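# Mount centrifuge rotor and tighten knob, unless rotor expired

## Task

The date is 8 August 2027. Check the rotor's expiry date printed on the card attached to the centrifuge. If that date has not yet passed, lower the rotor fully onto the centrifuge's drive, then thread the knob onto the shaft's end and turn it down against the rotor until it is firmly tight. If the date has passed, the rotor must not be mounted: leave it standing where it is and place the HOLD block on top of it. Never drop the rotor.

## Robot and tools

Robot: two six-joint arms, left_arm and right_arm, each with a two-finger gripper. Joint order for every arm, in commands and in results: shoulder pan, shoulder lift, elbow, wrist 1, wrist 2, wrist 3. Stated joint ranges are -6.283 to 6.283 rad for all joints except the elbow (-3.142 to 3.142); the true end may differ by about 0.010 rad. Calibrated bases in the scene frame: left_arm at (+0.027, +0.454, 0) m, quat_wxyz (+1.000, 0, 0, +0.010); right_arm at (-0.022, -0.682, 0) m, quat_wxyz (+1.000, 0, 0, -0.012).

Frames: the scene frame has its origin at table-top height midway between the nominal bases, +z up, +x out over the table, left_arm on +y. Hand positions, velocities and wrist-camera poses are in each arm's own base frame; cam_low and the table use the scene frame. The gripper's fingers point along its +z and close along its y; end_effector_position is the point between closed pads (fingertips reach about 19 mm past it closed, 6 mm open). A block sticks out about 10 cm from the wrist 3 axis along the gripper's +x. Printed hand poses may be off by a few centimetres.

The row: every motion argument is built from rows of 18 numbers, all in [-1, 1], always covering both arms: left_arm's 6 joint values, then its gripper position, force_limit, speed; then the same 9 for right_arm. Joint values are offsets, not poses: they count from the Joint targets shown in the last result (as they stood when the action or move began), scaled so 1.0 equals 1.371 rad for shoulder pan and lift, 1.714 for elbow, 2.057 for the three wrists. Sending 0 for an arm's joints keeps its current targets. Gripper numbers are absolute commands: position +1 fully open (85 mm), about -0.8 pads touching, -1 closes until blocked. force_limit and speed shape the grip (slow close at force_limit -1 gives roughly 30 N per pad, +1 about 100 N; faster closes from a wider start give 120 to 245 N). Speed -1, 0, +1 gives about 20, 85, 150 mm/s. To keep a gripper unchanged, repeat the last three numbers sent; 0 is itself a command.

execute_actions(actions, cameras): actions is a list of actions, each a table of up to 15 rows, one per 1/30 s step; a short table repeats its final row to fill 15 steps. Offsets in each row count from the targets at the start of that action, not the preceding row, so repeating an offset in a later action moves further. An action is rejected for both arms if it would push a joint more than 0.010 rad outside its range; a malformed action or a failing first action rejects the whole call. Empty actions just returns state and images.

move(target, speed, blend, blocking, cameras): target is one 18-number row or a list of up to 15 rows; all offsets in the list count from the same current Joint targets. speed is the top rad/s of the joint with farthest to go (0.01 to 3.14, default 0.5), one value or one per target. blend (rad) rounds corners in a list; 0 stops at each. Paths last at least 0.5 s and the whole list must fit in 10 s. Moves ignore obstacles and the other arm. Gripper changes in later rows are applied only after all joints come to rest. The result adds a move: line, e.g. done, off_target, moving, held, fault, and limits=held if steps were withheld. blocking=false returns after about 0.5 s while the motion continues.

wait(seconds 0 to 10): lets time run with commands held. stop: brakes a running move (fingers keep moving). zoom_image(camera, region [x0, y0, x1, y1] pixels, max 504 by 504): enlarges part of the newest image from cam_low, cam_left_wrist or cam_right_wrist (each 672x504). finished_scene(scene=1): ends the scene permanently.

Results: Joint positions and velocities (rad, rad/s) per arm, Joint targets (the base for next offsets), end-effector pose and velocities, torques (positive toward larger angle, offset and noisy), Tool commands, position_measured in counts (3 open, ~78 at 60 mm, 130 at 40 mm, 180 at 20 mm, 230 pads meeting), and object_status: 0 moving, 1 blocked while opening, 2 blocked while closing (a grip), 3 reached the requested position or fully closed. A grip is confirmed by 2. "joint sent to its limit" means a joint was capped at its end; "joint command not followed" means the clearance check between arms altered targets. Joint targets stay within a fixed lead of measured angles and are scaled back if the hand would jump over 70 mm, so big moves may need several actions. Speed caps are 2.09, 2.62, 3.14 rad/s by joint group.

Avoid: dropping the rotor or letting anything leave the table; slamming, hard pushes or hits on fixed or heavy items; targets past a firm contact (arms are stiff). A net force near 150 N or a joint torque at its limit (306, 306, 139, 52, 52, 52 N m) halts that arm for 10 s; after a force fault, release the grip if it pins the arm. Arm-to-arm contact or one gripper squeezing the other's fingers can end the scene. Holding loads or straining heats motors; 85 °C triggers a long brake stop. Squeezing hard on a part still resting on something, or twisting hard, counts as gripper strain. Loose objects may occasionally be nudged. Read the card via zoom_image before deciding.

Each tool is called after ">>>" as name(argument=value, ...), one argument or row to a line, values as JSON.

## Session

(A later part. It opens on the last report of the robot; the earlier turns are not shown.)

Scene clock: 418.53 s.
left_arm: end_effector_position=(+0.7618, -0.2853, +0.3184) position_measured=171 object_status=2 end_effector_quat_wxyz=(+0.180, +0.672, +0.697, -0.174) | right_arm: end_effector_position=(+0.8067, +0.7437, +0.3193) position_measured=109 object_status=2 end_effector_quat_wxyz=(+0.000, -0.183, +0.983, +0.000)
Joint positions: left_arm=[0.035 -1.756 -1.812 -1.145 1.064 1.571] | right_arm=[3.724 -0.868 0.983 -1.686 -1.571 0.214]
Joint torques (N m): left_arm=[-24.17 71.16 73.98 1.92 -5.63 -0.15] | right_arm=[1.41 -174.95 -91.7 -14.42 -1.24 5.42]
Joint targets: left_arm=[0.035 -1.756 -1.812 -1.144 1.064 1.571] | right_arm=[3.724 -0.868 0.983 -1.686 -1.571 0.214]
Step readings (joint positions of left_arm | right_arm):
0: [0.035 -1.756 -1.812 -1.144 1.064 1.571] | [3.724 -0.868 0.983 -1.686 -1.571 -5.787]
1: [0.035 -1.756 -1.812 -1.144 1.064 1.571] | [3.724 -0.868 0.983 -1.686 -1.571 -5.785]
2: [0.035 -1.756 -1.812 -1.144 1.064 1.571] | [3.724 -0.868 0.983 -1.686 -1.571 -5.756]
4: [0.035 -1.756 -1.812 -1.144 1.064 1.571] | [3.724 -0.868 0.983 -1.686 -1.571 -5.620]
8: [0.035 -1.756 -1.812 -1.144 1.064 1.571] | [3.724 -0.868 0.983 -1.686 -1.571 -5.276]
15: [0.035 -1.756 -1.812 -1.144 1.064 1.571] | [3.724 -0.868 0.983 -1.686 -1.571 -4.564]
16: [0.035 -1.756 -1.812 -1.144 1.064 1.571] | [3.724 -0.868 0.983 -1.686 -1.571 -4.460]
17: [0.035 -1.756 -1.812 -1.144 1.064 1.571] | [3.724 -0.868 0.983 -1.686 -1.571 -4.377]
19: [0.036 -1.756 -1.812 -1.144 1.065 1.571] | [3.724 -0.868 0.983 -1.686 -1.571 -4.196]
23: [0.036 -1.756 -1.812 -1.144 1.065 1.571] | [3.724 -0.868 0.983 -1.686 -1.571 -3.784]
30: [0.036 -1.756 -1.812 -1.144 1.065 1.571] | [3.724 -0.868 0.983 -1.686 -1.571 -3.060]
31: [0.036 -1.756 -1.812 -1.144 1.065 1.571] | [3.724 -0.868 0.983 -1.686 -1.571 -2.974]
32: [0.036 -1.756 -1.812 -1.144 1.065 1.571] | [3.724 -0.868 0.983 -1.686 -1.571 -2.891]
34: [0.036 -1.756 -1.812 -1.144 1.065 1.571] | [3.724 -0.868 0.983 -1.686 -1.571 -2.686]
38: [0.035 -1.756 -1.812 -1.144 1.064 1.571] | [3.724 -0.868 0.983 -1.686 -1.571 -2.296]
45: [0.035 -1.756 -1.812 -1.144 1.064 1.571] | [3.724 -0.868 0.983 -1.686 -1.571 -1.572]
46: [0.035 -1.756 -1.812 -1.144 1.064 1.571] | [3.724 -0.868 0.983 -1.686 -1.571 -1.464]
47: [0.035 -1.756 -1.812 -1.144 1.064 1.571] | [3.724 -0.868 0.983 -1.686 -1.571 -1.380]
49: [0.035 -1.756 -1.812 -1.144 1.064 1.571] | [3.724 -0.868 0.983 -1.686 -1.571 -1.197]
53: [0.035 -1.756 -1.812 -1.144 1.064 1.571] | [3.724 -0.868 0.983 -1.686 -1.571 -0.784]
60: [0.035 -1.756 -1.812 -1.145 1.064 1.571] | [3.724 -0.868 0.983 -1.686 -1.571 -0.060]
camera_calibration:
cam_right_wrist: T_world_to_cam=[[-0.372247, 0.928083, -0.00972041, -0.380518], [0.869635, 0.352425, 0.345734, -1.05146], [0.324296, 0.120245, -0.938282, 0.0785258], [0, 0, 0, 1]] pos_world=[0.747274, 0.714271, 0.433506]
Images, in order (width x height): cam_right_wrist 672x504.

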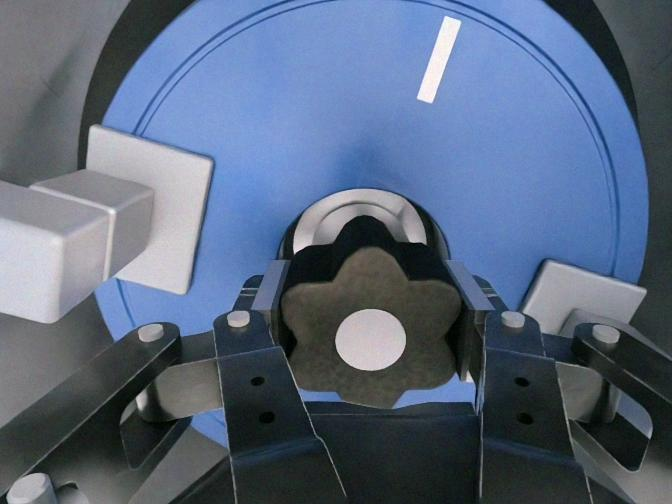

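>>> execute_actions(
  actions=[
    [[0,0,0,0,0,0,-1,-0.1,-1,0,0.000368,0.001558,-0.001544,0,0.666019,-1,-1,-1]],
    [[0,0,0,0,0,0,-1,-0.1,-1,0,0.000101,0.000428,-0.000425,0,0.666019,-1,-1,-1]],
    [[0,0,0,0,0,0,-1,-0.1,-1,0,0.000101,0.000428,-0.000425,0,0.666019,-1,-1,-1]],
    [[0,0,0,0,0,0,-1,-0.1,-1,0,0.000101,0.000428,-0.000425,0,0.666019,-1,-1,-1]],
  ],
  cameras=["cam_right_wrist"],
)

>>> zoom_image(
  camera="cam_right_wrist",
  region=[220, 180, 530, 430],
)

Scene clock: 421.70 s.
left_arm: end_effector_position=(+0.7618, -0.2854, +0.3184) position_measured=171 object_status=2 end_effector_quat_wxyz=(+0.180, +0.672, +0.697, -0.174) | right_arm: end_effector_position=(+0.8067, +0.7437, +0.3156) position_measured=109 object_status=2 end_effector_quat_wxyz=(+0.000, -0.553, +0.833, +0.000)
Joint positions: left_arm=[0.035 -1.756 -1.812 -1.144 1.064 1.571] | right_arm=[3.724 -0.867 0.988 -1.692 -1.571 5.694]
Joint torques (N m): left_arm=[-25.89 72.53 75.1 3.69 -4.97 -0.6] | right_arm=[6.72 -113.08 -66.42 -8.76 0.35 5.27]
Joint targets: left_arm=[0.035 -1.756 -1.812 -1.144 1.064 1.571] | right_arm=[3.724 -0.867 0.988 -1.692 -1.571 5.694]
Step readings (joint positions of left_arm | right_arm):
0: [0.035 -1.756 -1.812 -1.145 1.064 1.571] | [3.724 -0.868 0.983 -1.686 -1.571 0.214]
1: [0.035 -1.756 -1.812 -1.145 1.064 1.571] | [3.724 -0.868 0.983 -1.686 -1.571 0.216]
2: [0.035 -1.756 -1.812 -1.145 1.064 1.571] | [3.724 -0.868 0.983 -1.686 -1.571 0.245]
4: [0.035 -1.756 -1.812 -1.145 1.064 1.571] | [3.724 -0.868 0.983 -1.687 -1.571 0.380]
8: [0.035 -1.756 -1.812 -1.145 1.064 1.571] | [3.724 -0.868 0.985 -1.689 -1.571 0.725]
15: [0.035 -1.756 -1.812 -1.145 1.064 1.571] | [3.724 -0.868 0.986 -1.689 -1.571 1.410]
16: [0.035 -1.756 -1.812 -1.145 1.064 1.571] | [3.724 -0.868 0.986 -1.689 -1.571 1.475]
17: [0.035 -1.756 -1.812 -1.145 1.064 1.571] | [3.724 -0.868 0.986 -1.689 -1.571 1.540]
19: [0.035 -1.756 -1.812 -1.145 1.064 1.571] | [3.724 -0.868 0.986 -1.690 -1.571 1.699]
23: [0.035 -1.756 -1.812 -1.145 1.064 1.571] | [3.724 -0.868 0.986 -1.690 -1.571 2.094]
30: [0.035 -1.756 -1.812 -1.144 1.064 1.571] | [3.724 -0.867 0.986 -1.690 -1.571 2.785]
31: [0.035 -1.756 -1.812 -1.144 1.064 1.571] | [3.724 -0.867 0.986 -1.690 -1.571 2.837]
32: [0.035 -1.756 -1.812 -1.144 1.064 1.571] | [3.724 -0.867 0.986 -1.690 -1.571 2.900]
34: [0.035 -1.756 -1.812 -1.144 1.064 1.571] | [3.724 -0.867 0.987 -1.691 -1.571 3.079]
38: [0.035 -1.756 -1.812 -1.144 1.064 1.571] | [3.724 -0.867 0.987 -1.691 -1.571 3.452]
45: [0.035 -1.756 -1.812 -1.144 1.064 1.571] | [3.724 -0.867 0.987 -1.691 -1.571 4.147]
46: [0.035 -1.756 -1.812 -1.144 1.064 1.571] | [3.724 -0.867 0.987 -1.691 -1.571 4.214]
47: [0.035 -1.756 -1.812 -1.144 1.064 1.571] | [3.724 -0.867 0.987 -1.691 -1.571 4.279]
49: [0.035 -1.756 -1.812 -1.144 1.064 1.571] | [3.724 -0.867 0.987 -1.691 -1.571 4.439]
53: [0.035 -1.756 -1.812 -1.144 1.064 1.571] | [3.724 -0.867 0.988 -1.692 -1.571 4.834]
60: [0.035 -1.756 -1.812 -1.144 1.064 1.571] | [3.724 -0.867 0.988 -1.692 -1.571 5.525]
camera_calibration:
cam_right_wrist: T_world_to_cam=[[-0.926041, 0.377294, -0.00986775, 0.475929], [0.350942, 0.870392, 0.345337, -1.0169], [0.138882, 0.316333, -0.938427, 0.0788952], [0, 0, 0, 1]] pos_world=[0.786645, 0.680581, 0.429908]
Images, in order (width x height): cam_right_wrist 672x504.

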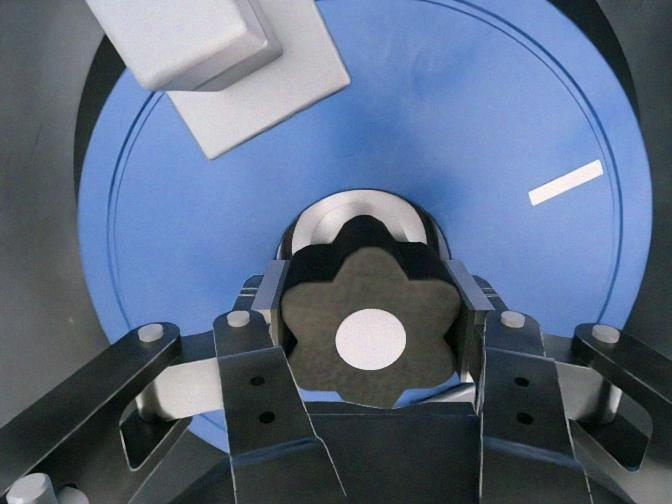

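Scaled by 1.626.

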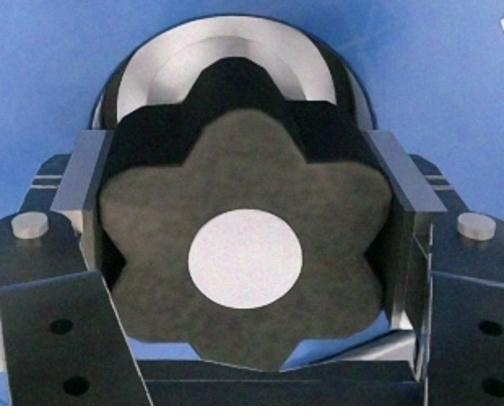

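>>> execute_actions(
  actions=[
    [[0,0,0,0,0,0,-1,-0.1,-1,0,0,0,0,0,0,0.6,-1,-0.3]],
    [[0,0,0,0,0,0,-1,-0.1,-1,0,0,0,0,0,-0.729217,0.6,-1,-0.3]],
    [[0,0,0,0,0,0,-1,-0.1,-1,0,0,0,0,0,-0.729217,0.6,-1,-0.3]],
    [[0,0,0,0,0,0,-1,-0.1,-1,0,0,0,0,0,-0.729217,0.6,-1,-0.3]],
    [[0,0,0,0,0,0,-1,-0.1,-1,0,0,0,0,0,-0.729217,0.6,-1,-0.3]],
    [[0,0,0,0,0,0,-1,-0.1,-1,0,0,0,0,0,-0.729217,0.6,-1,-0.3]],
    [[0,0,0,0,0,0,-1,-0.1,-1,0,0,0,0,0,-0.729217,0.6,-1,-0.3]],
    [[0,0,0,0,0,0,-1,-0.1,-1,0,0,0,0,0,-0.729217,0.6,-1,-0.3]],
    [[0,0,0,0,0,0,-1,-0.1,-1,0,0,0,0,0,-0.495479,0.6,-1,-0.3]],
    [[0,0,0,0,0,0,-1,-0.1,-1,0,0,0,0,0,0,0.6,-1,-0.3]],
    [[0,0,0,0,0,0,-1,-0.1,-1,0,0,0,0,0,0,-1,-1,-1]],
    [[0,0,0,0,0,0,-1,-0.1,-1,0,0,0,0,0,0,-1,-1,-1]],
    [[0,0,0,0,0,0,-1,-0.1,-1,0,0,0,0,0,0,-1,-1,-1]],
  ],
  cameras=["cam_right_wrist"],
)

>>> zoom_image(
  camera="cam_right_wrist",
  region=[220, 180, 530, 430],
)

Scene clock: 429.13 s.
left_arm: end_effector_position=(+0.7618, -0.2853, +0.3184) position_measured=171 object_status=2 end_effector_quat_wxyz=(+0.180, +0.672, +0.697, -0.174) | right_arm: end_effector_position=(+0.8067, +0.7438, +0.3156) position_measured=108 object_status=2 end_effector_quat_wxyz=(+0.000, -0.063, +0.998, +0.000)
Joint positions: left_arm=[0.035 -1.756 -1.812 -1.144 1.064 1.571] | right_arm=[3.724 -0.867 0.988 -1.692 -1.571 -5.826]
Joint torques (N m): left_arm=[-27.44 74.83 78.9 0.9 -5.35 0.15] | right_arm=[-10.53 -77.96 -37.79 -1.35 -1.95 -3.28]
Joint targets: left_arm=[0.035 -1.756 -1.812 -1.144 1.064 1.571] | right_arm=[3.724 -0.867 0.988 -1.692 -1.571 -5.826]
Step readings (joint positions of left_arm | right_arm):
0: [0.035 -1.756 -1.812 -1.144 1.064 1.571] | [3.724 -0.867 0.988 -1.692 -1.571 5.694]
1: [0.035 -1.756 -1.812 -1.144 1.064 1.571] | [3.724 -0.867 0.988 -1.692 -1.571 5.694]
2: [0.035 -1.756 -1.812 -1.144 1.064 1.571] | [3.724 -0.867 0.988 -1.692 -1.571 5.694]
4: [0.035 -1.756 -1.812 -1.144 1.064 1.571] | [3.724 -0.868 0.987 -1.692 -1.571 5.694]
8: [0.035 -1.756 -1.812 -1.144 1.064 1.571] | [3.724 -0.868 0.987 -1.692 -1.571 5.694]
15: [0.035 -1.756 -1.812 -1.144 1.064 1.571] | [3.724 -0.867 0.988 -1.692 -1.571 5.694]
16: [0.035 -1.756 -1.812 -1.144 1.064 1.571] | [3.724 -0.867 0.988 -1.692 -1.571 5.693]
17: [0.035 -1.756 -1.812 -1.144 1.064 1.571] | [3.724 -0.867 0.988 -1.692 -1.571 5.656]
19: [0.035 -1.756 -1.812 -1.144 1.064 1.571] | [3.724 -0.867 0.988 -1.692 -1.571 5.534]
23: [0.035 -1.756 -1.812 -1.144 1.064 1.571] | [3.724 -0.867 0.988 -1.692 -1.571 5.167]
30: [0.035 -1.756 -1.812 -1.144 1.064 1.571] | [3.724 -0.867 0.988 -1.692 -1.571 4.455]
31: [0.035 -1.756 -1.812 -1.144 1.064 1.571] | [3.724 -0.867 0.988 -1.692 -1.571 4.374]
32: [0.035 -1.756 -1.812 -1.144 1.064 1.571] | [3.724 -0.867 0.988 -1.692 -1.571 4.292]
34: [0.035 -1.756 -1.812 -1.144 1.064 1.571] | [3.724 -0.867 0.988 -1.692 -1.571 4.111]
38: [0.035 -1.756 -1.812 -1.144 1.064 1.571] | [3.724 -0.867 0.988 -1.692 -1.571 3.699]
45: [0.035 -1.756 -1.812 -1.144 1.064 1.571] | [3.724 -0.867 0.988 -1.692 -1.571 2.975]
46: [0.035 -1.756 -1.812 -1.144 1.064 1.571] | [3.724 -0.867 0.988 -1.692 -1.571 2.888]
47: [0.035 -1.756 -1.812 -1.144 1.064 1.571] | [3.724 -0.867 0.988 -1.692 -1.571 2.784]
49: [0.035 -1.756 -1.812 -1.144 1.064 1.571] | [3.724 -0.867 0.988 -1.692 -1.571 2.601]
53: [0.035 -1.756 -1.812 -1.144 1.064 1.571] | [3.724 -0.867 0.988 -1.692 -1.571 2.187]
60: [0.035 -1.756 -1.812 -1.144 1.064 1.571] | [3.724 -0.867 0.988 -1.692 -1.571 1.463]
61: [0.035 -1.756 -1.812 -1.144 1.064 1.571] | [3.724 -0.867 0.988 -1.692 -1.571 1.378]
62: [0.035 -1.756 -1.812 -1.144 1.064 1.571] | [3.724 -0.867 0.988 -1.692 -1.571 1.295]
64: [0.035 -1.756 -1.812 -1.144 1.064 1.571] | [3.724 -0.867 0.988 -1.692 -1.571 1.112]
68: [0.035 -1.756 -1.812 -1.144 1.064 1.571] | [3.724 -0.867 0.988 -1.692 -1.571 0.700]
75: [0.035 -1.756 -1.812 -1.144 1.064 1.571] | [3.724 -0.867 0.988 -1.692 -1.571 -0.025]
76: [0.035 -1.756 -1.812 -1.144 1.064 1.571] | [3.724 -0.867 0.988 -1.692 -1.571 -0.113]
77: [0.035 -1.756 -1.812 -1.144 1.064 1.571] | [3.724 -0.867 0.988 -1.692 -1.571 -0.217]
79: [0.035 -1.756 -1.812 -1.144 1.064 1.571] | [3.724 -0.867 0.988 -1.692 -1.571 -0.400]
83: [0.035 -1.756 -1.812 -1.144 1.064 1.571] | [3.724 -0.867 0.988 -1.692 -1.571 -0.813]
90: [0.035 -1.756 -1.812 -1.144 1.064 1.571] | [3.724 -0.867 0.988 -1.692 -1.571 -1.537]
91: [0.035 -1.756 -1.812 -1.144 1.064 1.571] | [3.724 -0.867 0.988 -1.692 -1.571 -1.623]
92: [0.035 -1.756 -1.812 -1.144 1.064 1.571] | [3.724 -0.867 0.988 -1.692 -1.571 -1.706]
94: [0.035 -1.756 -1.812 -1.144 1.064 1.571] | [3.724 -0.867 0.988 -1.692 -1.571 -1.888]
98: [0.035 -1.756 -1.812 -1.144 1.064 1.571] | [3.724 -0.867 0.988 -1.692 -1.571 -2.301]
105: [0.035 -1.756 -1.812 -1.144 1.064 1.571] | [3.724 -0.867 0.988 -1.692 -1.571 -3.025]
106: [0.035 -1.756 -1.812 -1.144 1.064 1.571] | [3.724 -0.867 0.988 -1.692 -1.571 -3.113]
107: [0.035 -1.756 -1.812 -1.144 1.064 1.571] | [3.724 -0.867 0.988 -1.692 -1.571 -3.217]
109: [0.035 -1.756 -1.812 -1.144 1.064 1.571] | [3.724 -0.867 0.988 -1.692 -1.571 -3.400]
113: [0.035 -1.756 -1.812 -1.144 1.064 1.571] | [3.724 -0.867 0.988 -1.692 -1.571 -3.813]
120: [0.035 -1.756 -1.812 -1.144 1.064 1.571] | [3.724 -0.867 0.988 -1.692 -1.571 -4.538]
121: [0.035 -1.756 -1.812 -1.144 1.064 1.571] | [3.724 -0.867 0.988 -1.692 -1.571 -4.623]
122: [0.035 -1.756 -1.812 -1.144 1.064 1.571] | [3.724 -0.867 0.988 -1.692 -1.571 -4.706]
124: [0.035 -1.756 -1.812 -1.144 1.064 1.571] | [3.724 -0.867 0.988 -1.692 -1.571 -4.888]
128: [0.035 -1.756 -1.812 -1.144 1.064 1.571] | [3.724 -0.867 0.988 -1.692 -1.571 -5.301]
135: [0.035 -1.756 -1.812 -1.144 1.064 1.571] | [3.724 -0.867 0.988 -1.692 -1.571 -5.774]
136: [0.035 -1.756 -1.812 -1.144 1.064 1.571] | [3.724 -0.867 0.988 -1.692 -1.571 -5.790]
137: [0.035 -1.756 -1.812 -1.144 1.064 1.571] | [3.724 -0.867 0.988 -1.692 -1.571 -5.803]
139: [0.035 -1.756 -1.812 -1.144 1.064 1.571] | [3.724 -0.867 0.988 -1.692 -1.571 -5.814]
143: [0.035 -1.756 -1.812 -1.144 1.064 1.571] | [3.724 -0.867 0.988 -1.692 -1.571 -5.824]
150: [0.035 -1.756 -1.812 -1.144 1.064 1.571] | [3.724 -0.867 0.988 -1.692 -1.571 -5.826]
151: [0.035 -1.756 -1.812 -1.144 1.064 1.571] | [3.724 -0.867 0.988 -1.692 -1.571 -5.826]
152: [0.035 -1.756 -1.812 -1.144 1.064 1.571] | [3.724 -0.867 0.988 -1.692 -1.571 -5.826]
154: [0.035 -1.756 -1.812 -1.144 1.064 1.571] | [3.724 -0.867 0.988 -1.692 -1.571 -5.826]
158: [0.035 -1.756 -1.812 -1.144 1.064 1.571] | [3.724 -0.867 0.988 -1.692 -1.571 -5.826]
165: [0.035 -1.756 -1.812 -1.144 1.064 1.571] | [3.724 -0.867 0.988 -1.692 -1.571 -5.826]
166: [0.035 -1.756 -1.812 -1.144 1.064 1.571] | [3.724 -0.867 0.988 -1.692 -1.571 -5.826]
167: [0.035 -1.756 -1.812 -1.144 1.064 1.571] | [3.724 -0.867 0.988 -1.692 -1.571 -5.826]
169: [0.035 -1.756 -1.812 -1.144 1.064 1.571] | [3.724 -0.867 0.988 -1.692 -1.571 -5.826]
173: [0.035 -1.756 -1.812 -1.144 1.064 1.571] | [3.724 -0.867 0.988 -1.692 -1.571 -5.826]
180: [0.035 -1.756 -1.812 -1.144 1.064 1.571] | [3.724 -0.867 0.988 -1.692 -1.571 -5.826]
181: [0.035 -1.756 -1.812 -1.144 1.064 1.571] | [3.724 -0.867 0.988 -1.692 -1.571 -5.826]
182: [0.035 -1.756 -1.812 -1.144 1.064 1.571] | [3.724 -0.867 0.988 -1.692 -1.571 -5.826]
184: [0.035 -1.756 -1.812 -1.144 1.064 1.571] | [3.724 -0.867 0.988 -1.692 -1.571 -5.826]
The list stops here: 2 later lines are left out.
camera_calibration:
cam_right_wrist: T_world_to_cam=[[-0.137553, 0.990449, -0.00950556, -0.616387], [0.92891, 0.132326, 0.345855, -0.934374], [0.343809, 0.0387436, -0.93824, 0.120021], [0, 0, 0, 1]] pos_world=[0.741899, 0.729492, 0.429907]
Images, in order (width x height): cam_right_wrist 672x504.

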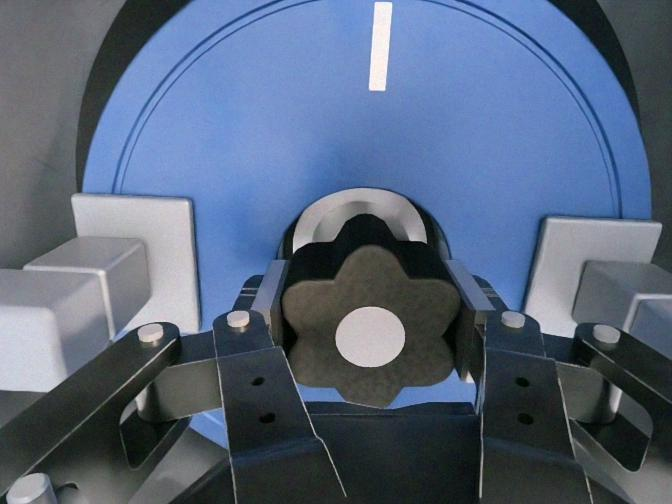

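Scaled by 1.626.

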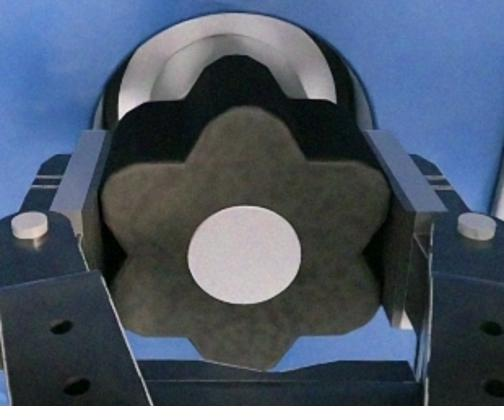

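>>> execute_actions(
  actions=[
    [[0,0,0,0,0,0,-1,-0.1,-1,0,0.000107,0.000452,-0.000448,0,0.70491,-1,-1,-1]],
    [[0,0,0,0,0,0,-1,-0.1,-1,0,0.000107,0.000452,-0.000448,0,0.70491,-1,-1,-1]],
    [[0,0,0,0,0,0,-1,-0.1,-1,0,0.000107,0.000452,-0.000448,0,0.70491,-1,-1,-1]],
    [[0,0,0,0,0,0,-1,-0.1,-1,0,0.000107,0.000452,-0.000448,0,0.70491,-1,-1,-1]],
    [[0,0,0,0,0,0,-1,-0.1,-1,0,0.000107,0.000452,-0.000448,0,0.70491,-1,-1,-1]],
    [[0,0,0,0,0,0,-1,-0.1,-1,0,0.000107,0.000452,-0.000448,0,0.70491,-1,-1,-1]],
    [[0,0,0,0,0,0,-1,-0.1,-1,0,0.000107,0.000452,-0.000448,0,0.70491,-1,-1,-1]],
    [[0,0,0,0,0,0,-1,-0.1,-1,0,0.000107,0.000452,-0.000448,0,0.70491,-1,-1,-1]],
  ],
  cameras=["cam_right_wrist"],
)

>>> zoom_image(
  camera="cam_right_wrist",
  region=[220, 180, 530, 430],
)

Scene clock: 440.17 s.
left_arm: end_effector_position=(+0.7894, -0.2853, +0.3197) position_measured=171 object_status=2 end_effector_quat_wxyz=(+0.206, +0.684, +0.684, -0.149) | right_arm: end_effector_position=(+0.8057, +0.7471, +0.3118) position_measured=108 object_status=2 end_effector_quat_wxyz=(-0.003, +0.821, -0.570, -0.001)
Joint positions: left_arm=[0.035 -1.779 -1.799 -1.065 1.061 1.587] | right_arm=[3.726 -0.866 0.994 -1.703 -1.567 4.94]
Joint torques (N m): left_arm=[15.18 119.67 59.28 -2.8 2.87 -8.13] | right_arm=[-6.25 -87.58 -40.47 -5.18 -0.74 29.52]
Joint targets: left_arm=[0.035 -1.779 -1.799 -1.065 1.061 1.587] | right_arm=[3.726 -0.866 0.994 -1.703 -1.567 4.940]
Tool commands: left_gripper/position=-1.0 left_gripper/force_limit=-0.098039 left_gripper/speed=-1.0 right_gripper/position=-1.0 right_gripper/force_limit=-1.0 right_gripper/speed=-1.0
FORCE FAULT: contact force on the right arm reached its limit, and that arm stopped. The contact can be on any part of that arm, not only on its tool. Since the last result, the stops that this result tells of count together as 13 of the actions that you can send in this scene. That arm is still stopped at the end of this call. That arm stays stopped for about 3 more seconds. Until then a move that you send moves the other arm only, and its call returns only when the move has ended. Once the stop has ended, the next robot result says so. If the stop ends while you think or write, that arm runs what you send next, counted from new Joint targets: where its joints stand when the stop ends. While its stop runs, that arm takes no new command, but its gripper still runs the gripper command that each later call begins with. Until it ends, the stop uses up actions while you think or wait. An arm that is not stopped still takes commands.
FORCE FAULT: contact force on the left arm reached its limit, and that arm stopped for 10 seconds. The contact can be on any part of that arm, not only on its tool. That arm's remaining commands of this call were not run. That arm's target is now where it stood when the stop ended, not its last command. That arm accepts commands again.
Step readings (joint positions of left_arm | right_arm):
0: [0.035 -1.756 -1.812 -1.144 1.064 1.571] | [3.724 -0.867 0.988 -1.692 -1.571 -5.826]
1: [0.035 -1.756 -1.812 -1.144 1.064 1.571] | [3.724 -0.867 0.988 -1.692 -1.571 -5.822]
2: [0.035 -1.756 -1.812 -1.144 1.064 1.571] | [3.724 -0.867 0.988 -1.692 -1.571 -5.790]
4: [0.035 -1.756 -1.812 -1.144 1.064 1.571] | [3.724 -0.867 0.988 -1.692 -1.571 -5.669]
8: [0.035 -1.756 -1.812 -1.144 1.064 1.571] | [3.724 -0.867 0.988 -1.693 -1.571 -5.304]
15: [0.036 -1.762 -1.808 -1.121 1.064 1.571] | [3.724 -0.867 0.989 -1.693 -1.571 -4.597]
16: [0.036 -1.763 -1.808 -1.118 1.064 1.571] | [3.724 -0.867 0.989 -1.693 -1.571 -4.529]
17: [0.036 -1.763 -1.808 -1.116 1.064 1.571] | [3.724 -0.867 0.989 -1.693 -1.571 -4.456]
19: [0.036 -1.764 -1.808 -1.114 1.064 1.571] | [3.724 -0.867 0.989 -1.693 -1.571 -4.262]
23: [0.036 -1.764 -1.807 -1.112 1.064 1.571] | [3.724 -0.867 0.989 -1.693 -1.571 -3.884]
30: [0.036 -1.769 -1.805 -1.095 1.064 1.572] | [3.724 -0.867 0.990 -1.694 -1.571 -3.161]
31: [0.036 -1.769 -1.805 -1.095 1.064 1.572] | [3.724 -0.867 0.990 -1.694 -1.571 -3.071]
32: [0.036 -1.769 -1.805 -1.096 1.064 1.572] | [3.724 -0.867 0.990 -1.694 -1.571 -2.997]
34: [0.036 -1.769 -1.805 -1.094 1.064 1.573] | [3.724 -0.867 0.990 -1.694 -1.571 -2.827]
38: [0.036 -1.771 -1.804 -1.085 1.064 1.574] | [3.724 -0.867 0.990 -1.695 -1.571 -2.420]
45: [0.036 -1.773 -1.803 -1.081 1.063 1.576] | [3.724 -0.867 0.990 -1.695 -1.571 -1.703]
46: [0.036 -1.773 -1.803 -1.080 1.063 1.576] | [3.724 -0.867 0.990 -1.695 -1.571 -1.634]
47: [0.036 -1.773 -1.803 -1.080 1.063 1.576] | [3.724 -0.867 0.990 -1.695 -1.571 -1.560]
49: [0.036 -1.773 -1.803 -1.080 1.063 1.576] | [3.724 -0.867 0.990 -1.695 -1.571 -1.364]
53: [0.036 -1.773 -1.803 -1.082 1.063 1.576] | [3.724 -0.867 0.991 -1.696 -1.571 -0.980]
60: [0.036 -1.775 -1.802 -1.074 1.062 1.578] | [3.724 -0.867 0.991 -1.696 -1.571 -0.263]
61: [0.036 -1.775 -1.802 -1.073 1.062 1.579] | [3.724 -0.867 0.991 -1.696 -1.571 -0.173]
62: [0.036 -1.776 -1.802 -1.072 1.062 1.580] | [3.724 -0.867 0.991 -1.695 -1.571 -0.097]
64: [0.036 -1.776 -1.802 -1.073 1.062 1.581] | [3.724 -0.867 0.991 -1.696 -1.571 0.076]
68: [0.036 -1.776 -1.801 -1.071 1.062 1.581] | [3.724 -0.867 0.992 -1.697 -1.571 0.478]
75: [0.036 -1.776 -1.801 -1.073 1.062 1.581] | [3.724 -0.866 0.992 -1.697 -1.571 1.201]
76: [0.036 -1.776 -1.801 -1.073 1.062 1.581] | [3.724 -0.866 0.992 -1.697 -1.571 1.270]
77: [0.036 -1.776 -1.801 -1.073 1.062 1.581] | [3.724 -0.866 0.992 -1.697 -1.571 1.342]
79: [0.036 -1.776 -1.801 -1.071 1.062 1.581] | [3.724 -0.866 0.992 -1.697 -1.571 1.535]
83: [0.036 -1.776 -1.801 -1.071 1.062 1.581] | [3.724 -0.867 0.992 -1.697 -1.572 1.919]
90: [0.036 -1.776 -1.801 -1.071 1.062 1.581] | [3.724 -0.866 0.993 -1.698 -1.571 2.636]
91: [0.036 -1.776 -1.801 -1.071 1.062 1.581] | [3.724 -0.866 0.993 -1.698 -1.571 2.726]
92: [0.036 -1.776 -1.801 -1.071 1.062 1.581] | [3.724 -0.866 0.993 -1.698 -1.571 2.801]
94: [0.036 -1.776 -1.801 -1.071 1.062 1.581] | [3.724 -0.866 0.993 -1.698 -1.571 2.975]
98: [0.036 -1.776 -1.801 -1.073 1.062 1.581] | [3.724 -0.866 0.993 -1.698 -1.571 3.382]
105: [0.036 -1.778 -1.800 -1.066 1.061 1.586] | [3.724 -0.866 0.993 -1.699 -1.571 4.100]
106: [0.036 -1.778 -1.800 -1.066 1.061 1.586] | [3.724 -0.866 0.993 -1.699 -1.571 4.171]
107: [0.036 -1.778 -1.800 -1.067 1.061 1.587] | [3.724 -0.866 0.993 -1.699 -1.571 4.244]
109: [0.036 -1.778 -1.800 -1.067 1.061 1.587] | [3.724 -0.866 0.994 -1.699 -1.571 4.438]
113: [0.036 -1.779 -1.800 -1.065 1.061 1.587] | [3.724 -0.866 0.994 -1.699 -1.571 4.817]
120: [0.035 -1.779 -1.799 -1.065 1.061 1.587] | [3.726 -0.866 0.994 -1.703 -1.567 4.940]
camera_calibration:
cam_right_wrist: T_world_to_cam=[[-0.932457, -0.361036, -0.0132556, 1.03141], [-0.342628, 0.872085, 0.349389, -0.461805], [-0.114582, 0.330333, -0.936884, 0.267657], [0, 0, 0, 1]] pos_world=[0.834186, 0.686693, 0.425785]
Images, in order (width x height): cam_right_wrist 672x504.

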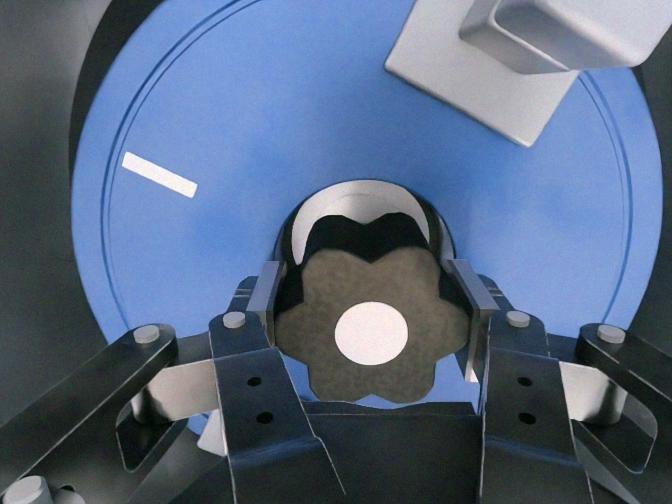

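Scaled by 1.626.

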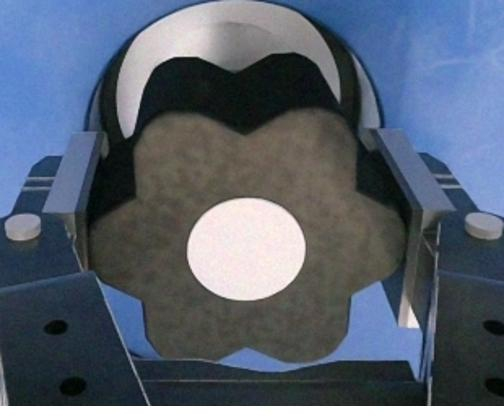

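>>> execute_actions(
  actions=[],
)

Scene clock: 445.87 s.
left_arm: end_effector_position=(+0.7894, -0.2853, +0.3197) position_measured=171 object_status=2 end_effector_quat_wxyz=(+0.206, +0.684, +0.684, -0.149) | right_arm: end_effector_position=(+0.8056, +0.7471, +0.3118) position_measured=108 object_status=2 end_effector_quat_wxyz=(-0.003, +0.821, -0.570, -0.001)
Joint positions: left_arm=[0.035 -1.779 -1.8 -1.065 1.061 1.587] | right_arm=[3.726 -0.866 0.994 -1.703 -1.567 4.94]
Joint velocities: within noise
Joint torques (N m): left_arm=[6.99 110.3 56.82 1.1 -0.46 -13.57] | right_arm=[-15.75 -87.03 -40.08 2.84 -0.75 38.99]
Motor temperatures (°C): left_arm=[33 33 32 30 36 32] | right_arm=[32 31 29 37 30 37]
Joint targets: left_arm=[0.035 -1.779 -1.799 -1.065 1.061 1.587] | right_arm=[3.726 -0.866 0.994 -1.703 -1.567 4.940]
Tool commands: left_gripper/position=-1.0 left_gripper/force_limit=-0.098039 left_gripper/speed=-1.0 right_gripper/position=-1.0 right_gripper/force_limit=-1.0 right_gripper/speed=-1.0
FORCE FAULT, CONTINUED: the right arm's stop, for the force fault that an earlier result reported, is over. The rest of the stop counts as 6 of the actions that you can send in this scene. That arm's target is now where it stood when the stop ended, not its last command. That arm accepts commands again.
camera_calibration:
cam_left_wrist: T_world_to_cam=[[0.997856, 0.00795125, 0.0649676, -0.795325], [-0.0442302, -0.649744, 0.758865, -0.374196], [0.0482463, -0.760111, -0.647999, 0.0825388], [0, 0, 0, 1]] pos_world=[0.773087, -0.174069, 0.38912]
cam_right_wrist: T_world_to_cam=[[-0.932426, -0.361117, -0.0132889, 1.03149], [-0.342714, 0.872052, 0.349388, -0.461796], [-0.114581, 0.330333, -0.936884, 0.267623], [0, 0, 0, 1]] pos_world=[0.834186, 0.686793, 0.425785]

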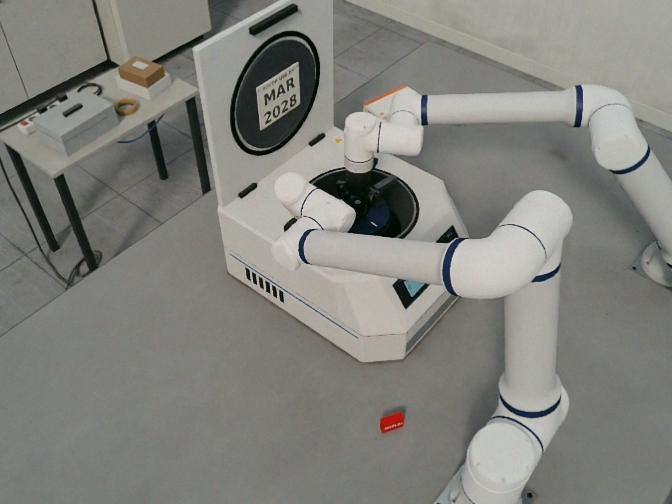

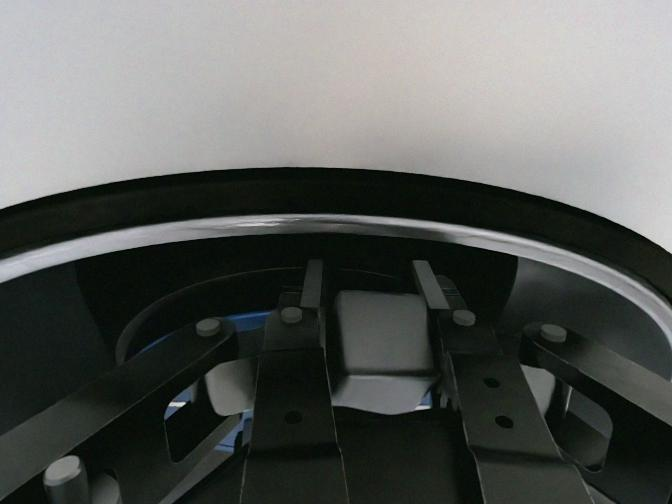

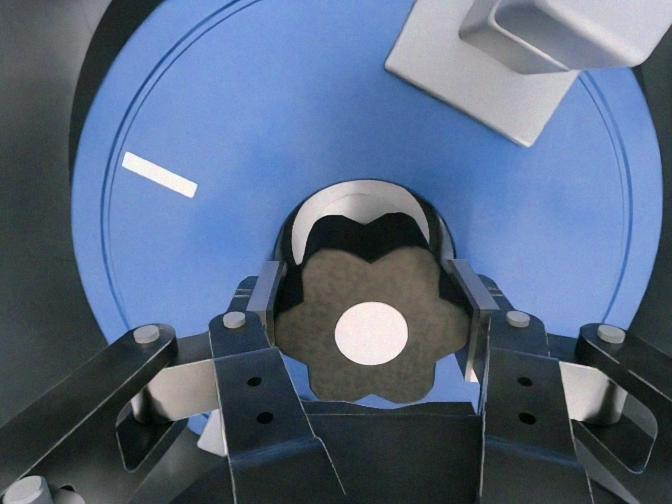

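>>> zoom_image(
  camera="cam_right_wrist",
  region=[280, 170, 460, 270],
)

Scaled by 2.800.

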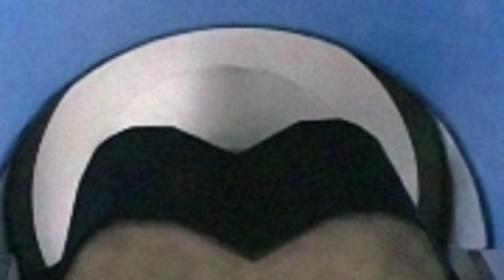

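>>> move(
  target=[0,0,0,0,0,0,-1,-0.1,-1,0,0,0,0,0,-0.03,-1,-1,-1],
  speed=0.1,
  cameras=["cam_right_wrist"],
)

Scene clock: 452.87 s.
left_arm: end_effector_position=(+0.7894, -0.2853, +0.3197) position_measured=171 object_status=2 end_effector_quat_wxyz=(+0.206, +0.684, +0.684, -0.149) | right_arm: end_effector_position=(+0.8057, +0.7470, +0.3118) position_measured=108 object_status=2 end_effector_quat_wxyz=(-0.003, +0.839, -0.545, -0.001)
Joint positions: left_arm=[0.035 -1.779 -1.8 -1.065 1.061 1.587] | right_arm=[3.726 -0.866 0.994 -1.703 -1.567 4.878]
Joint torques (N m): left_arm=[7.87 48.31 74.69 16.83 -0.28 -11.02] | right_arm=[-14.89 -88.36 -40.61 2.97 -0.66 -2.9]
Joint targets: left_arm=[0.035 -1.779 -1.799 -1.065 1.061 1.587] | right_arm=[3.726 -0.866 0.994 -1.703 -1.567 4.878]
move: done
camera_calibration:
cam_right_wrist: T_world_to_cam=[[-0.90851, -0.417642, -0.0135801, 1.05461], [-0.395703, 0.849434, 0.349115, -0.401951], [-0.13427, 0.322549, -0.936981, 0.289373], [0, 0, 0, 1]] pos_world=[0.837928, 0.688544, 0.425786]
Images, in order (width x height): cam_right_wrist 672x504.

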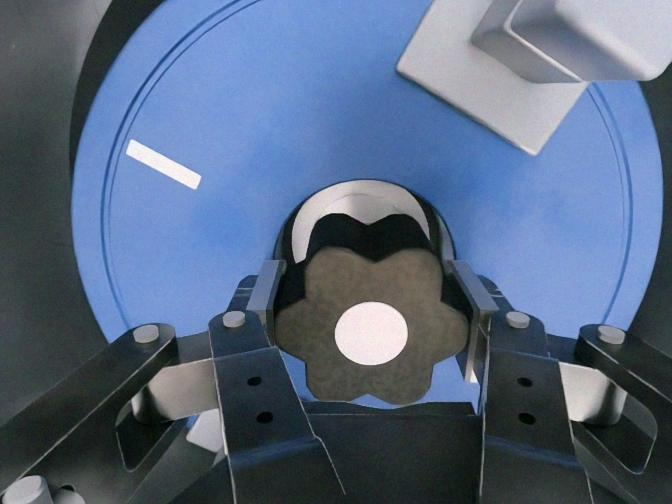

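>>> move(
  target=[0,0,0,0,0,0,-1,-0.1,-1,0,0,0,0,0,0,0.6,-1,-1],
  speed=0.1,
  cameras=["cam_right_wrist", "cam_left_wrist"],
)

Scene clock: 454.33 s.
left_arm: end_effector_position=(+0.7894, -0.2853, +0.3196) position_measured=171 object_status=2 end_effector_quat_wxyz=(+0.206, +0.684, +0.684, -0.149) | right_arm: end_effector_position=(+0.8057, +0.7470, +0.3118) position_measured=53 object_status=0 end_effector_quat_wxyz=(-0.003, +0.839, -0.545, -0.001)
Joint positions: left_arm=[0.035 -1.779 -1.8 -1.065 1.061 1.587] | right_arm=[3.726 -0.866 0.994 -1.703 -1.567 4.878]
Joint torques (N m): left_arm=[3.37 48.07 97.13 12.62 -0.43 -9.82] | right_arm=[7.92 -77.34 -40.83 -11.54 -2.86 4.56]
Joint targets: left_arm=[0.035 -1.779 -1.799 -1.065 1.061 1.587] | right_arm=[3.726 -0.866 0.994 -1.703 -1.567 4.878]
move: done
camera_calibration:
cam_left_wrist: T_world_to_cam=[[0.997856, 0.00795125, 0.0649676, -0.795425], [-0.0442302, -0.649744, 0.758865, -0.374192], [0.0482463, -0.760111, -0.647999, 0.082534], [0, 0, 0, 1]] pos_world=[0.773187, -0.174069, 0.38912]
cam_right_wrist: T_world_to_cam=[[-0.90841, -0.417861, -0.0135758, 1.05463], [-0.395902, 0.849328, 0.349148, -0.401849], [-0.134365, 0.322544, -0.936969, 0.289405], [0, 0, 0, 1]] pos_world=[0.837829, 0.688644, 0.425786]
Images, in order (width x height): cam_left_wrist 672x504, cam_right_wrist 672x504.

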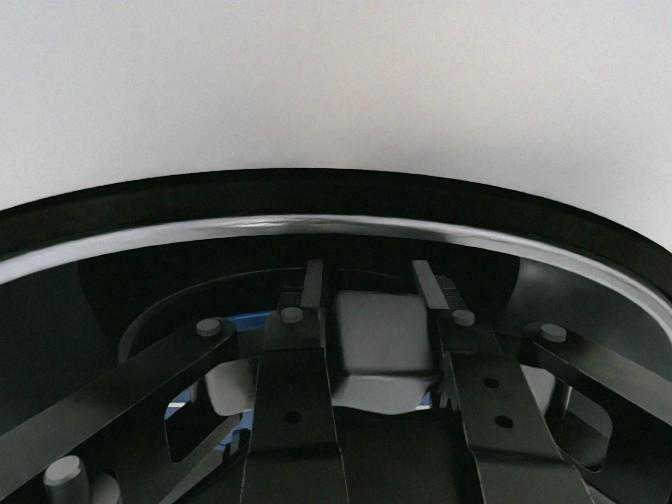

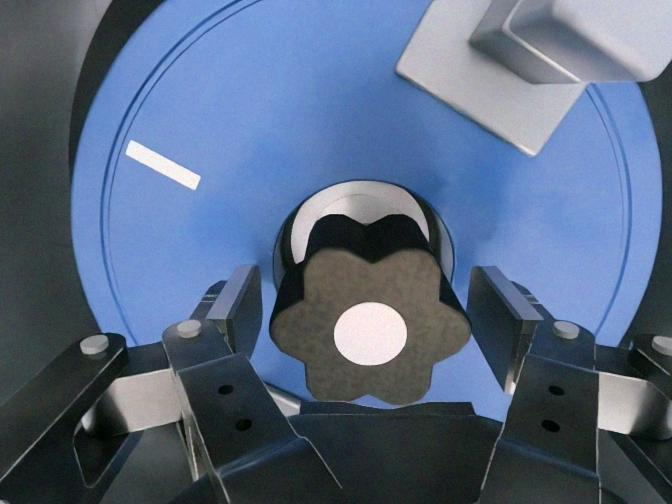

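>>> move(
  target=[0,0,0,0,0,0,-1,-0.1,-1,-0.00112,-0.0068,-0.081392,0.074394,-0.00185,0,0.6,-1,-1],
  speed=0.3,
  cameras=["cam_right_wrist"],
)

>>> zoom_image(
  camera="cam_right_wrist",
  region=[290, 150, 430, 270],
)

Scene clock: 455.70 s.
left_arm: end_effector_position=(+0.7894, -0.2853, +0.3197) position_measured=171 object_status=2 end_effector_quat_wxyz=(+0.206, +0.684, +0.684, -0.149) | right_arm: end_effector_position=(+0.8065, +0.7444, +0.3996) position_measured=53 object_status=3 end_effector_quat_wxyz=(+0.000, +0.838, -0.545, +0.000)
Joint positions: left_arm=[0.035 -1.779 -1.799 -1.065 1.061 1.587] | right_arm=[3.725 -0.875 0.854 -1.55 -1.571 4.878]
Joint torques (N m): left_arm=[-5.46 54.94 97.01 13.06 -0.46 -8.91] | right_arm=[-15.73 -99.98 -49.91 -1.01 -2.93 4.63]
Joint targets: left_arm=[0.035 -1.779 -1.799 -1.065 1.061 1.587] | right_arm=[3.725 -0.875 0.854 -1.550 -1.571 4.878]
move: done
camera_calibration:
cam_right_wrist: T_world_to_cam=[[-0.909056, -0.416554, -0.0100276, 1.05367], [-0.394137, 0.85183, 0.345023, -0.431511], [-0.135179, 0.317597, -0.938541, 0.377673], [0, 0, 0, 1]] pos_world=[0.838821, 0.686535, 0.513908]
Images, in order (width x height): cam_right_wrist 672x504.

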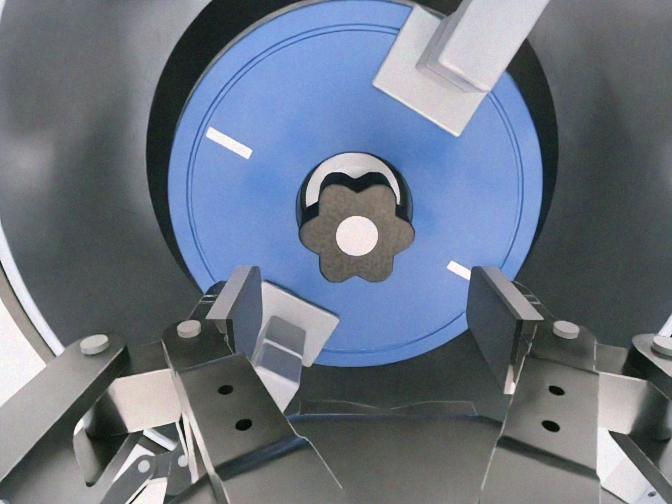

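Scaled by 3.600.

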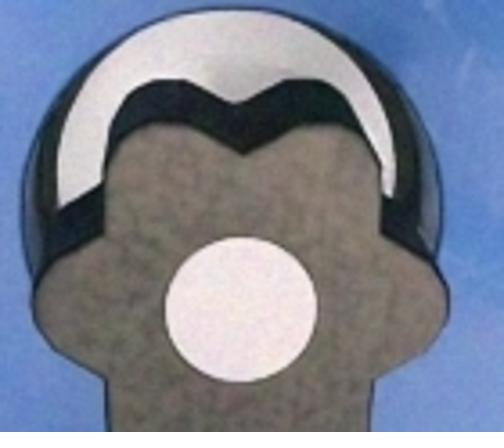

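>>> zoom_image(
  camera="cam_right_wrist",
  region=[300, 148, 412, 204],
)

Scaled by 4.500.

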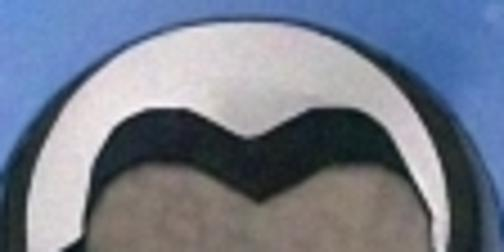

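>>> execute_actions(
  actions=[
    [[0,0,0,0,0,0,-1,-0.1,-1,0,0,0,0,0,-0.50909,0.6,-1,-1]],
    [[0,0,0,0,0,0,-1,-0.1,-1,0,0,0,0,0,-0.50909,0.6,-1,-1]],
    [[0,0,0,0,0,0,-1,-0.1,-1,0,0,0,0,0,-0.50909,0.6,-1,-1]],
  ],
  cameras=["cam_right_wrist"],
)

>>> zoom_image(
  camera="cam_right_wrist",
  region=[290, 150, 430, 270],
)

Scene clock: 463.17 s.
left_arm: end_effector_position=(+0.7894, -0.2853, +0.3197) position_measured=171 object_status=2 end_effector_quat_wxyz=(+0.206, +0.684, +0.684, -0.149) | right_arm: end_effector_position=(+0.8065, +0.7444, +0.3998) position_measured=53 object_status=3 end_effector_quat_wxyz=(+0.000, +0.545, +0.838, +0.000)
Joint positions: left_arm=[0.035 -1.779 -1.799 -1.065 1.061 1.587] | right_arm=[3.725 -0.875 0.854 -1.55 -1.571 1.736]
Joint torques (N m): left_arm=[-11.2 62.07 96.75 15.55 -0.11 -5.86] | right_arm=[-13.99 -98.48 -48.68 -2.69 -2.09 -4.27]
Joint targets: left_arm=[0.035 -1.779 -1.799 -1.065 1.061 1.587] | right_arm=[3.725 -0.875 0.854 -1.550 -1.571 1.736]
Step readings (joint positions of left_arm | right_arm):
0: [0.035 -1.779 -1.799 -1.065 1.061 1.587] | [3.725 -0.875 0.854 -1.550 -1.571 4.878]
1: [0.035 -1.779 -1.799 -1.065 1.061 1.587] | [3.725 -0.875 0.854 -1.550 -1.571 4.875]
2: [0.035 -1.779 -1.799 -1.065 1.061 1.587] | [3.725 -0.875 0.854 -1.550 -1.571 4.845]
4: [0.035 -1.779 -1.799 -1.065 1.061 1.587] | [3.725 -0.875 0.854 -1.550 -1.571 4.727]
8: [0.035 -1.779 -1.799 -1.065 1.061 1.587] | [3.725 -0.875 0.854 -1.550 -1.571 4.363]
15: [0.035 -1.779 -1.799 -1.065 1.061 1.587] | [3.725 -0.875 0.854 -1.550 -1.571 3.886]
16: [0.035 -1.779 -1.799 -1.065 1.061 1.587] | [3.725 -0.875 0.854 -1.550 -1.571 3.868]
17: [0.035 -1.779 -1.799 -1.065 1.061 1.587] | [3.725 -0.875 0.854 -1.550 -1.571 3.818]
19: [0.035 -1.779 -1.799 -1.065 1.061 1.587] | [3.725 -0.875 0.854 -1.550 -1.571 3.684]
23: [0.035 -1.779 -1.799 -1.065 1.061 1.587] | [3.725 -0.875 0.854 -1.550 -1.571 3.308]
30: [0.035 -1.779 -1.799 -1.065 1.061 1.587] | [3.725 -0.875 0.854 -1.550 -1.571 2.836]
31: [0.035 -1.779 -1.799 -1.065 1.061 1.587] | [3.725 -0.875 0.854 -1.550 -1.571 2.818]
32: [0.035 -1.779 -1.799 -1.065 1.061 1.587] | [3.725 -0.875 0.854 -1.550 -1.571 2.777]
34: [0.035 -1.779 -1.799 -1.065 1.061 1.587] | [3.725 -0.875 0.854 -1.550 -1.571 2.646]
38: [0.035 -1.779 -1.799 -1.065 1.061 1.587] | [3.725 -0.875 0.854 -1.550 -1.571 2.273]
45: [0.035 -1.779 -1.799 -1.065 1.061 1.587] | [3.725 -0.875 0.854 -1.550 -1.571 1.792]
camera_calibration:
cam_right_wrist: T_world_to_cam=[[0.909016, 0.416671, -0.00867042, -1.03348], [0.393744, -0.851807, 0.345531, 0.200979], [0.136587, -0.317507, -0.938367, 0.631325], [0, 0, 0, 1]] pos_world=[0.774081, 0.802265, 0.51401]
Images, in order (width x height): cam_right_wrist 672x504.

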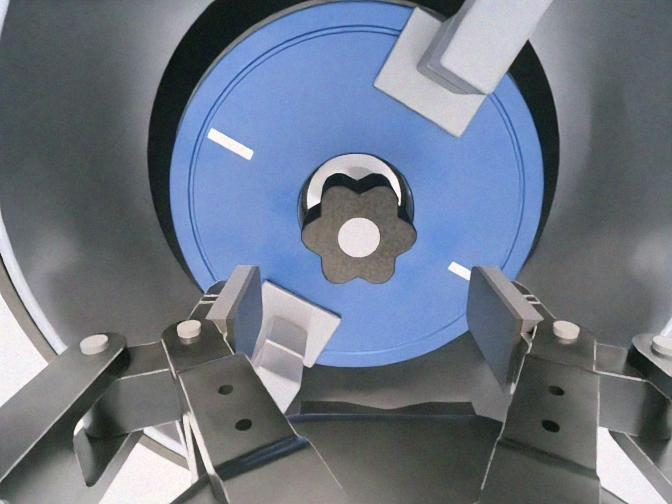

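Scaled by 3.600.

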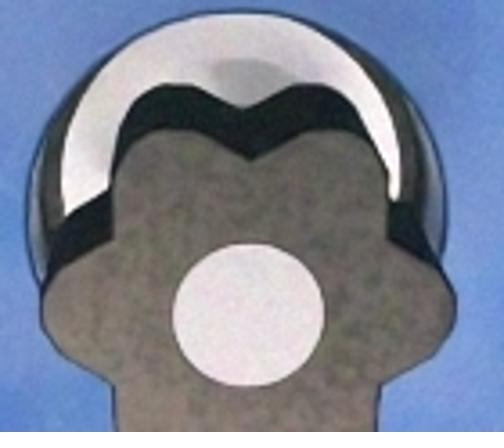

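>>> execute_actions(
  actions=[],
)

Scene clock: 471.03 s.
left_arm: end_effector_position=(+0.7894, -0.2853, +0.3197) position_measured=171 object_status=2 end_effector_quat_wxyz=(+0.206, +0.684, +0.684, -0.149) | right_arm: end_effector_position=(+0.8065, +0.7444, +0.3998) position_measured=53 object_status=3 end_effector_quat_wxyz=(+0.000, +0.545, +0.838, +0.000)
Joint positions: left_arm=[0.035 -1.779 -1.799 -1.065 1.061 1.587] | right_arm=[3.725 -0.875 0.854 -1.55 -1.571 1.736]
Joint velocities: within noise
Joint torques (N m): left_arm=[-10.57 61.76 96.7 16.44 -0.42 -5.85] | right_arm=[-13.33 -98.37 -46.96 -4.61 -0.56 -4.65]
Motor temperatures (°C): left_arm=[33 33 32 30 36 32] | right_arm=[32 31 29 37 30 37]
Joint targets: left_arm=[0.035 -1.779 -1.799 -1.065 1.061 1.587] | right_arm=[3.725 -0.875 0.854 -1.550 -1.571 1.736]
Tool commands: left_gripper/position=-1.0 left_gripper/force_limit=-0.1 left_gripper/speed=-1.0 right_gripper/position=+0.6 right_gripper/force_limit=-1.0 right_gripper/speed=-1.0
camera_calibration:
cam_left_wrist: T_world_to_cam=[[0.997856, 0.00795125, 0.0649676, -0.795425], [-0.0442302, -0.649744, 0.758865, -0.374192], [0.0482463, -0.760111, -0.647999, 0.082534], [0, 0, 0, 1]] pos_world=[0.773187, -0.174069, 0.38912]
cam_right_wrist: T_world_to_cam=[[0.908928, 0.416861, -0.00874999, -1.03348], [0.393947, -0.851714, 0.345528, 0.200664], [0.136584, -0.317507, -0.938368, 0.631296], [0, 0, 0, 1]] pos_world=[0.77408, 0.802165, 0.514009]

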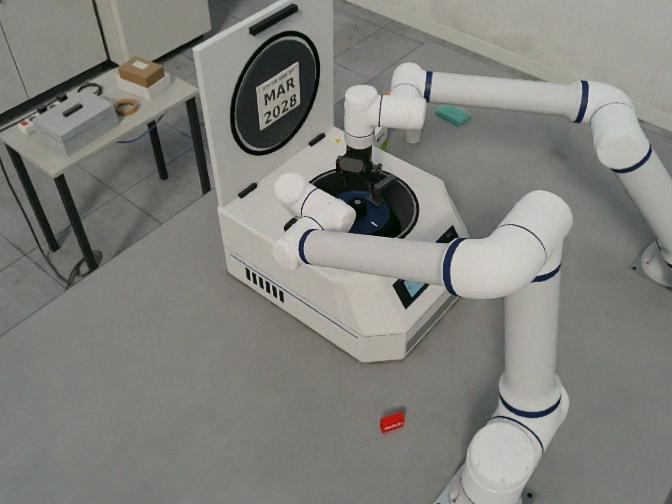

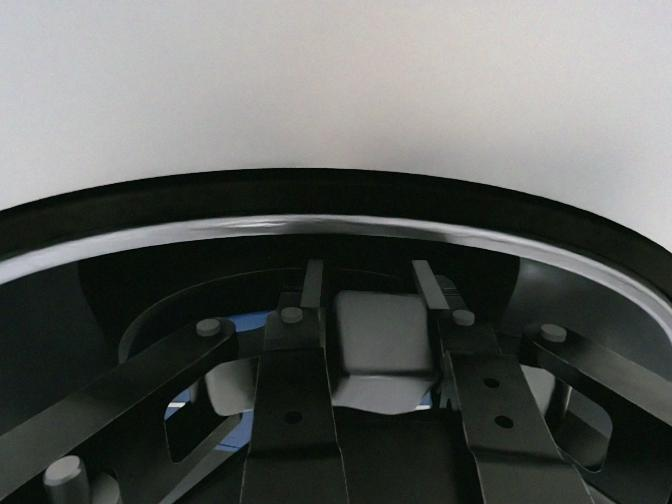

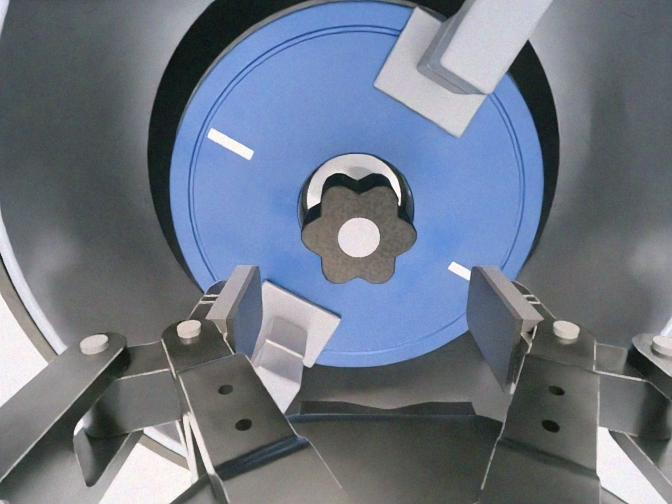

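>>> zoom_image(
  camera="cam_right_wrist",
  region=[290, 140, 430, 240],
)

>>> zoom_image(
  camera="cam_right_wrist",
  region=[325, 145, 395, 195],
)

Scaled by 3.600.

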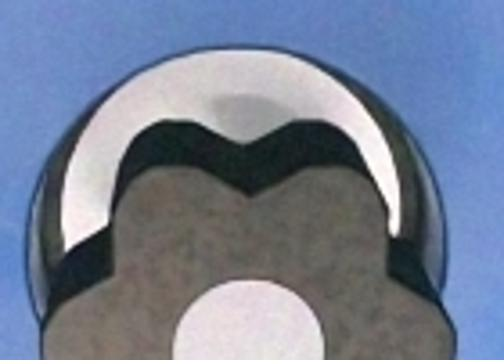

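Scaled by 7.200.

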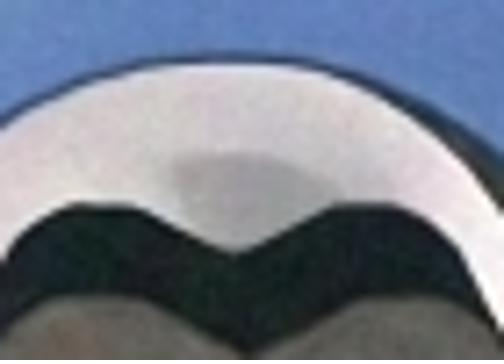

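>>> execute_actions(
  actions=[
    [[0,0,0,0,0,0,-1,-0.1,-1,-0.01125,-0.0070,0.00937,-0.00314,0,0.50166,0.6,-1,-1]],
    [[0,0,0,0,0,0,-1,-0.1,-1,-0.01125,-0.0070,0.00937,-0.00314,0,0.50166,0.6,-1,-1]],
    [[0,0,0,0,0,0,-1,-0.1,-1,-0.01125,-0.0070,0.00937,-0.00314,0,0.50166,0.6,-1,-1]],
  ],
  cameras=["cam_right_wrist"],
)

Scene clock: 480.90 s.
left_arm: end_effector_position=(+0.7894, -0.2853, +0.3197) position_measured=171 object_status=2 end_effector_quat_wxyz=(+0.206, +0.684, +0.684, -0.149) | right_arm: end_effector_position=(+0.8284, +0.6993, +0.3998) position_measured=53 object_status=3 end_effector_quat_wxyz=(+0.000, +0.838, -0.545, +0.000)
Joint positions: left_arm=[0.035 -1.779 -1.799 -1.065 1.061 1.587] | right_arm=[3.678 -0.904 0.902 -1.569 -1.571 4.832]
Joint torques (N m): left_arm=[-9.8 64.43 95.45 16.16 0.11 -6.16] | right_arm=[-15.41 -97.92 -32.19 -11.46 1.29 4.42]
Joint targets: left_arm=[0.035 -1.779 -1.799 -1.065 1.061 1.587] | right_arm=[3.678 -0.904 0.902 -1.569 -1.571 4.832]
Step readings (joint positions of left_arm | right_arm):
0: [0.035 -1.779 -1.799 -1.065 1.061 1.587] | [3.725 -0.875 0.854 -1.550 -1.571 1.736]
1: [0.035 -1.779 -1.799 -1.065 1.061 1.587] | [3.725 -0.875 0.854 -1.550 -1.571 1.739]
2: [0.035 -1.779 -1.799 -1.065 1.061 1.587] | [3.724 -0.876 0.855 -1.550 -1.571 1.769]
4: [0.035 -1.779 -1.799 -1.065 1.061 1.587] | [3.720 -0.878 0.859 -1.552 -1.571 1.888]
8: [0.035 -1.779 -1.799 -1.065 1.061 1.587] | [3.712 -0.883 0.867 -1.555 -1.571 2.251]
15: [0.035 -1.779 -1.799 -1.065 1.061 1.587] | [3.709 -0.885 0.870 -1.556 -1.571 2.716]
16: [0.035 -1.779 -1.799 -1.065 1.061 1.587] | [3.709 -0.885 0.870 -1.556 -1.571 2.733]
17: [0.035 -1.779 -1.799 -1.065 1.061 1.587] | [3.708 -0.886 0.871 -1.557 -1.571 2.783]
19: [0.035 -1.779 -1.799 -1.065 1.061 1.587] | [3.704 -0.888 0.876 -1.559 -1.571 2.916]
23: [0.035 -1.779 -1.799 -1.065 1.061 1.587] | [3.696 -0.893 0.883 -1.562 -1.571 3.291]
30: [0.035 -1.779 -1.799 -1.065 1.061 1.587] | [3.694 -0.894 0.886 -1.563 -1.571 3.750]
31: [0.035 -1.779 -1.799 -1.065 1.061 1.587] | [3.694 -0.895 0.886 -1.563 -1.571 3.768]
32: [0.035 -1.779 -1.799 -1.065 1.061 1.587] | [3.693 -0.895 0.887 -1.563 -1.571 3.808]
34: [0.035 -1.779 -1.799 -1.065 1.061 1.587] | [3.689 -0.898 0.891 -1.565 -1.571 3.939]
38: [0.035 -1.779 -1.799 -1.065 1.061 1.587] | [3.681 -0.902 0.899 -1.568 -1.571 4.312]
45: [0.035 -1.779 -1.799 -1.065 1.061 1.587] | [3.679 -0.904 0.902 -1.569 -1.571 4.780]
camera_calibration:
cam_right_wrist: T_world_to_cam=[[-0.909156, -0.416335, -0.0100334, 1.05465], [-0.393939, 0.851936, 0.344989, -0.384826], [-0.135083, 0.317602, -0.938553, 0.395146], [0, 0, 0, 1]] pos_world=[0.86062, 0.641435, 0.514208]
Images, in order (width x height): cam_right_wrist 672x504.

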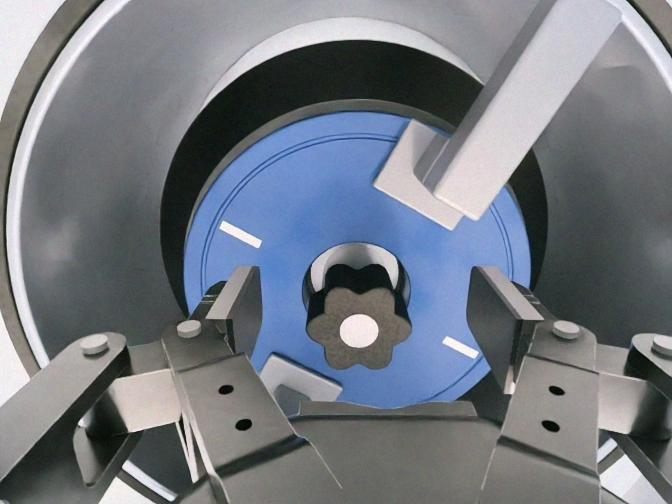

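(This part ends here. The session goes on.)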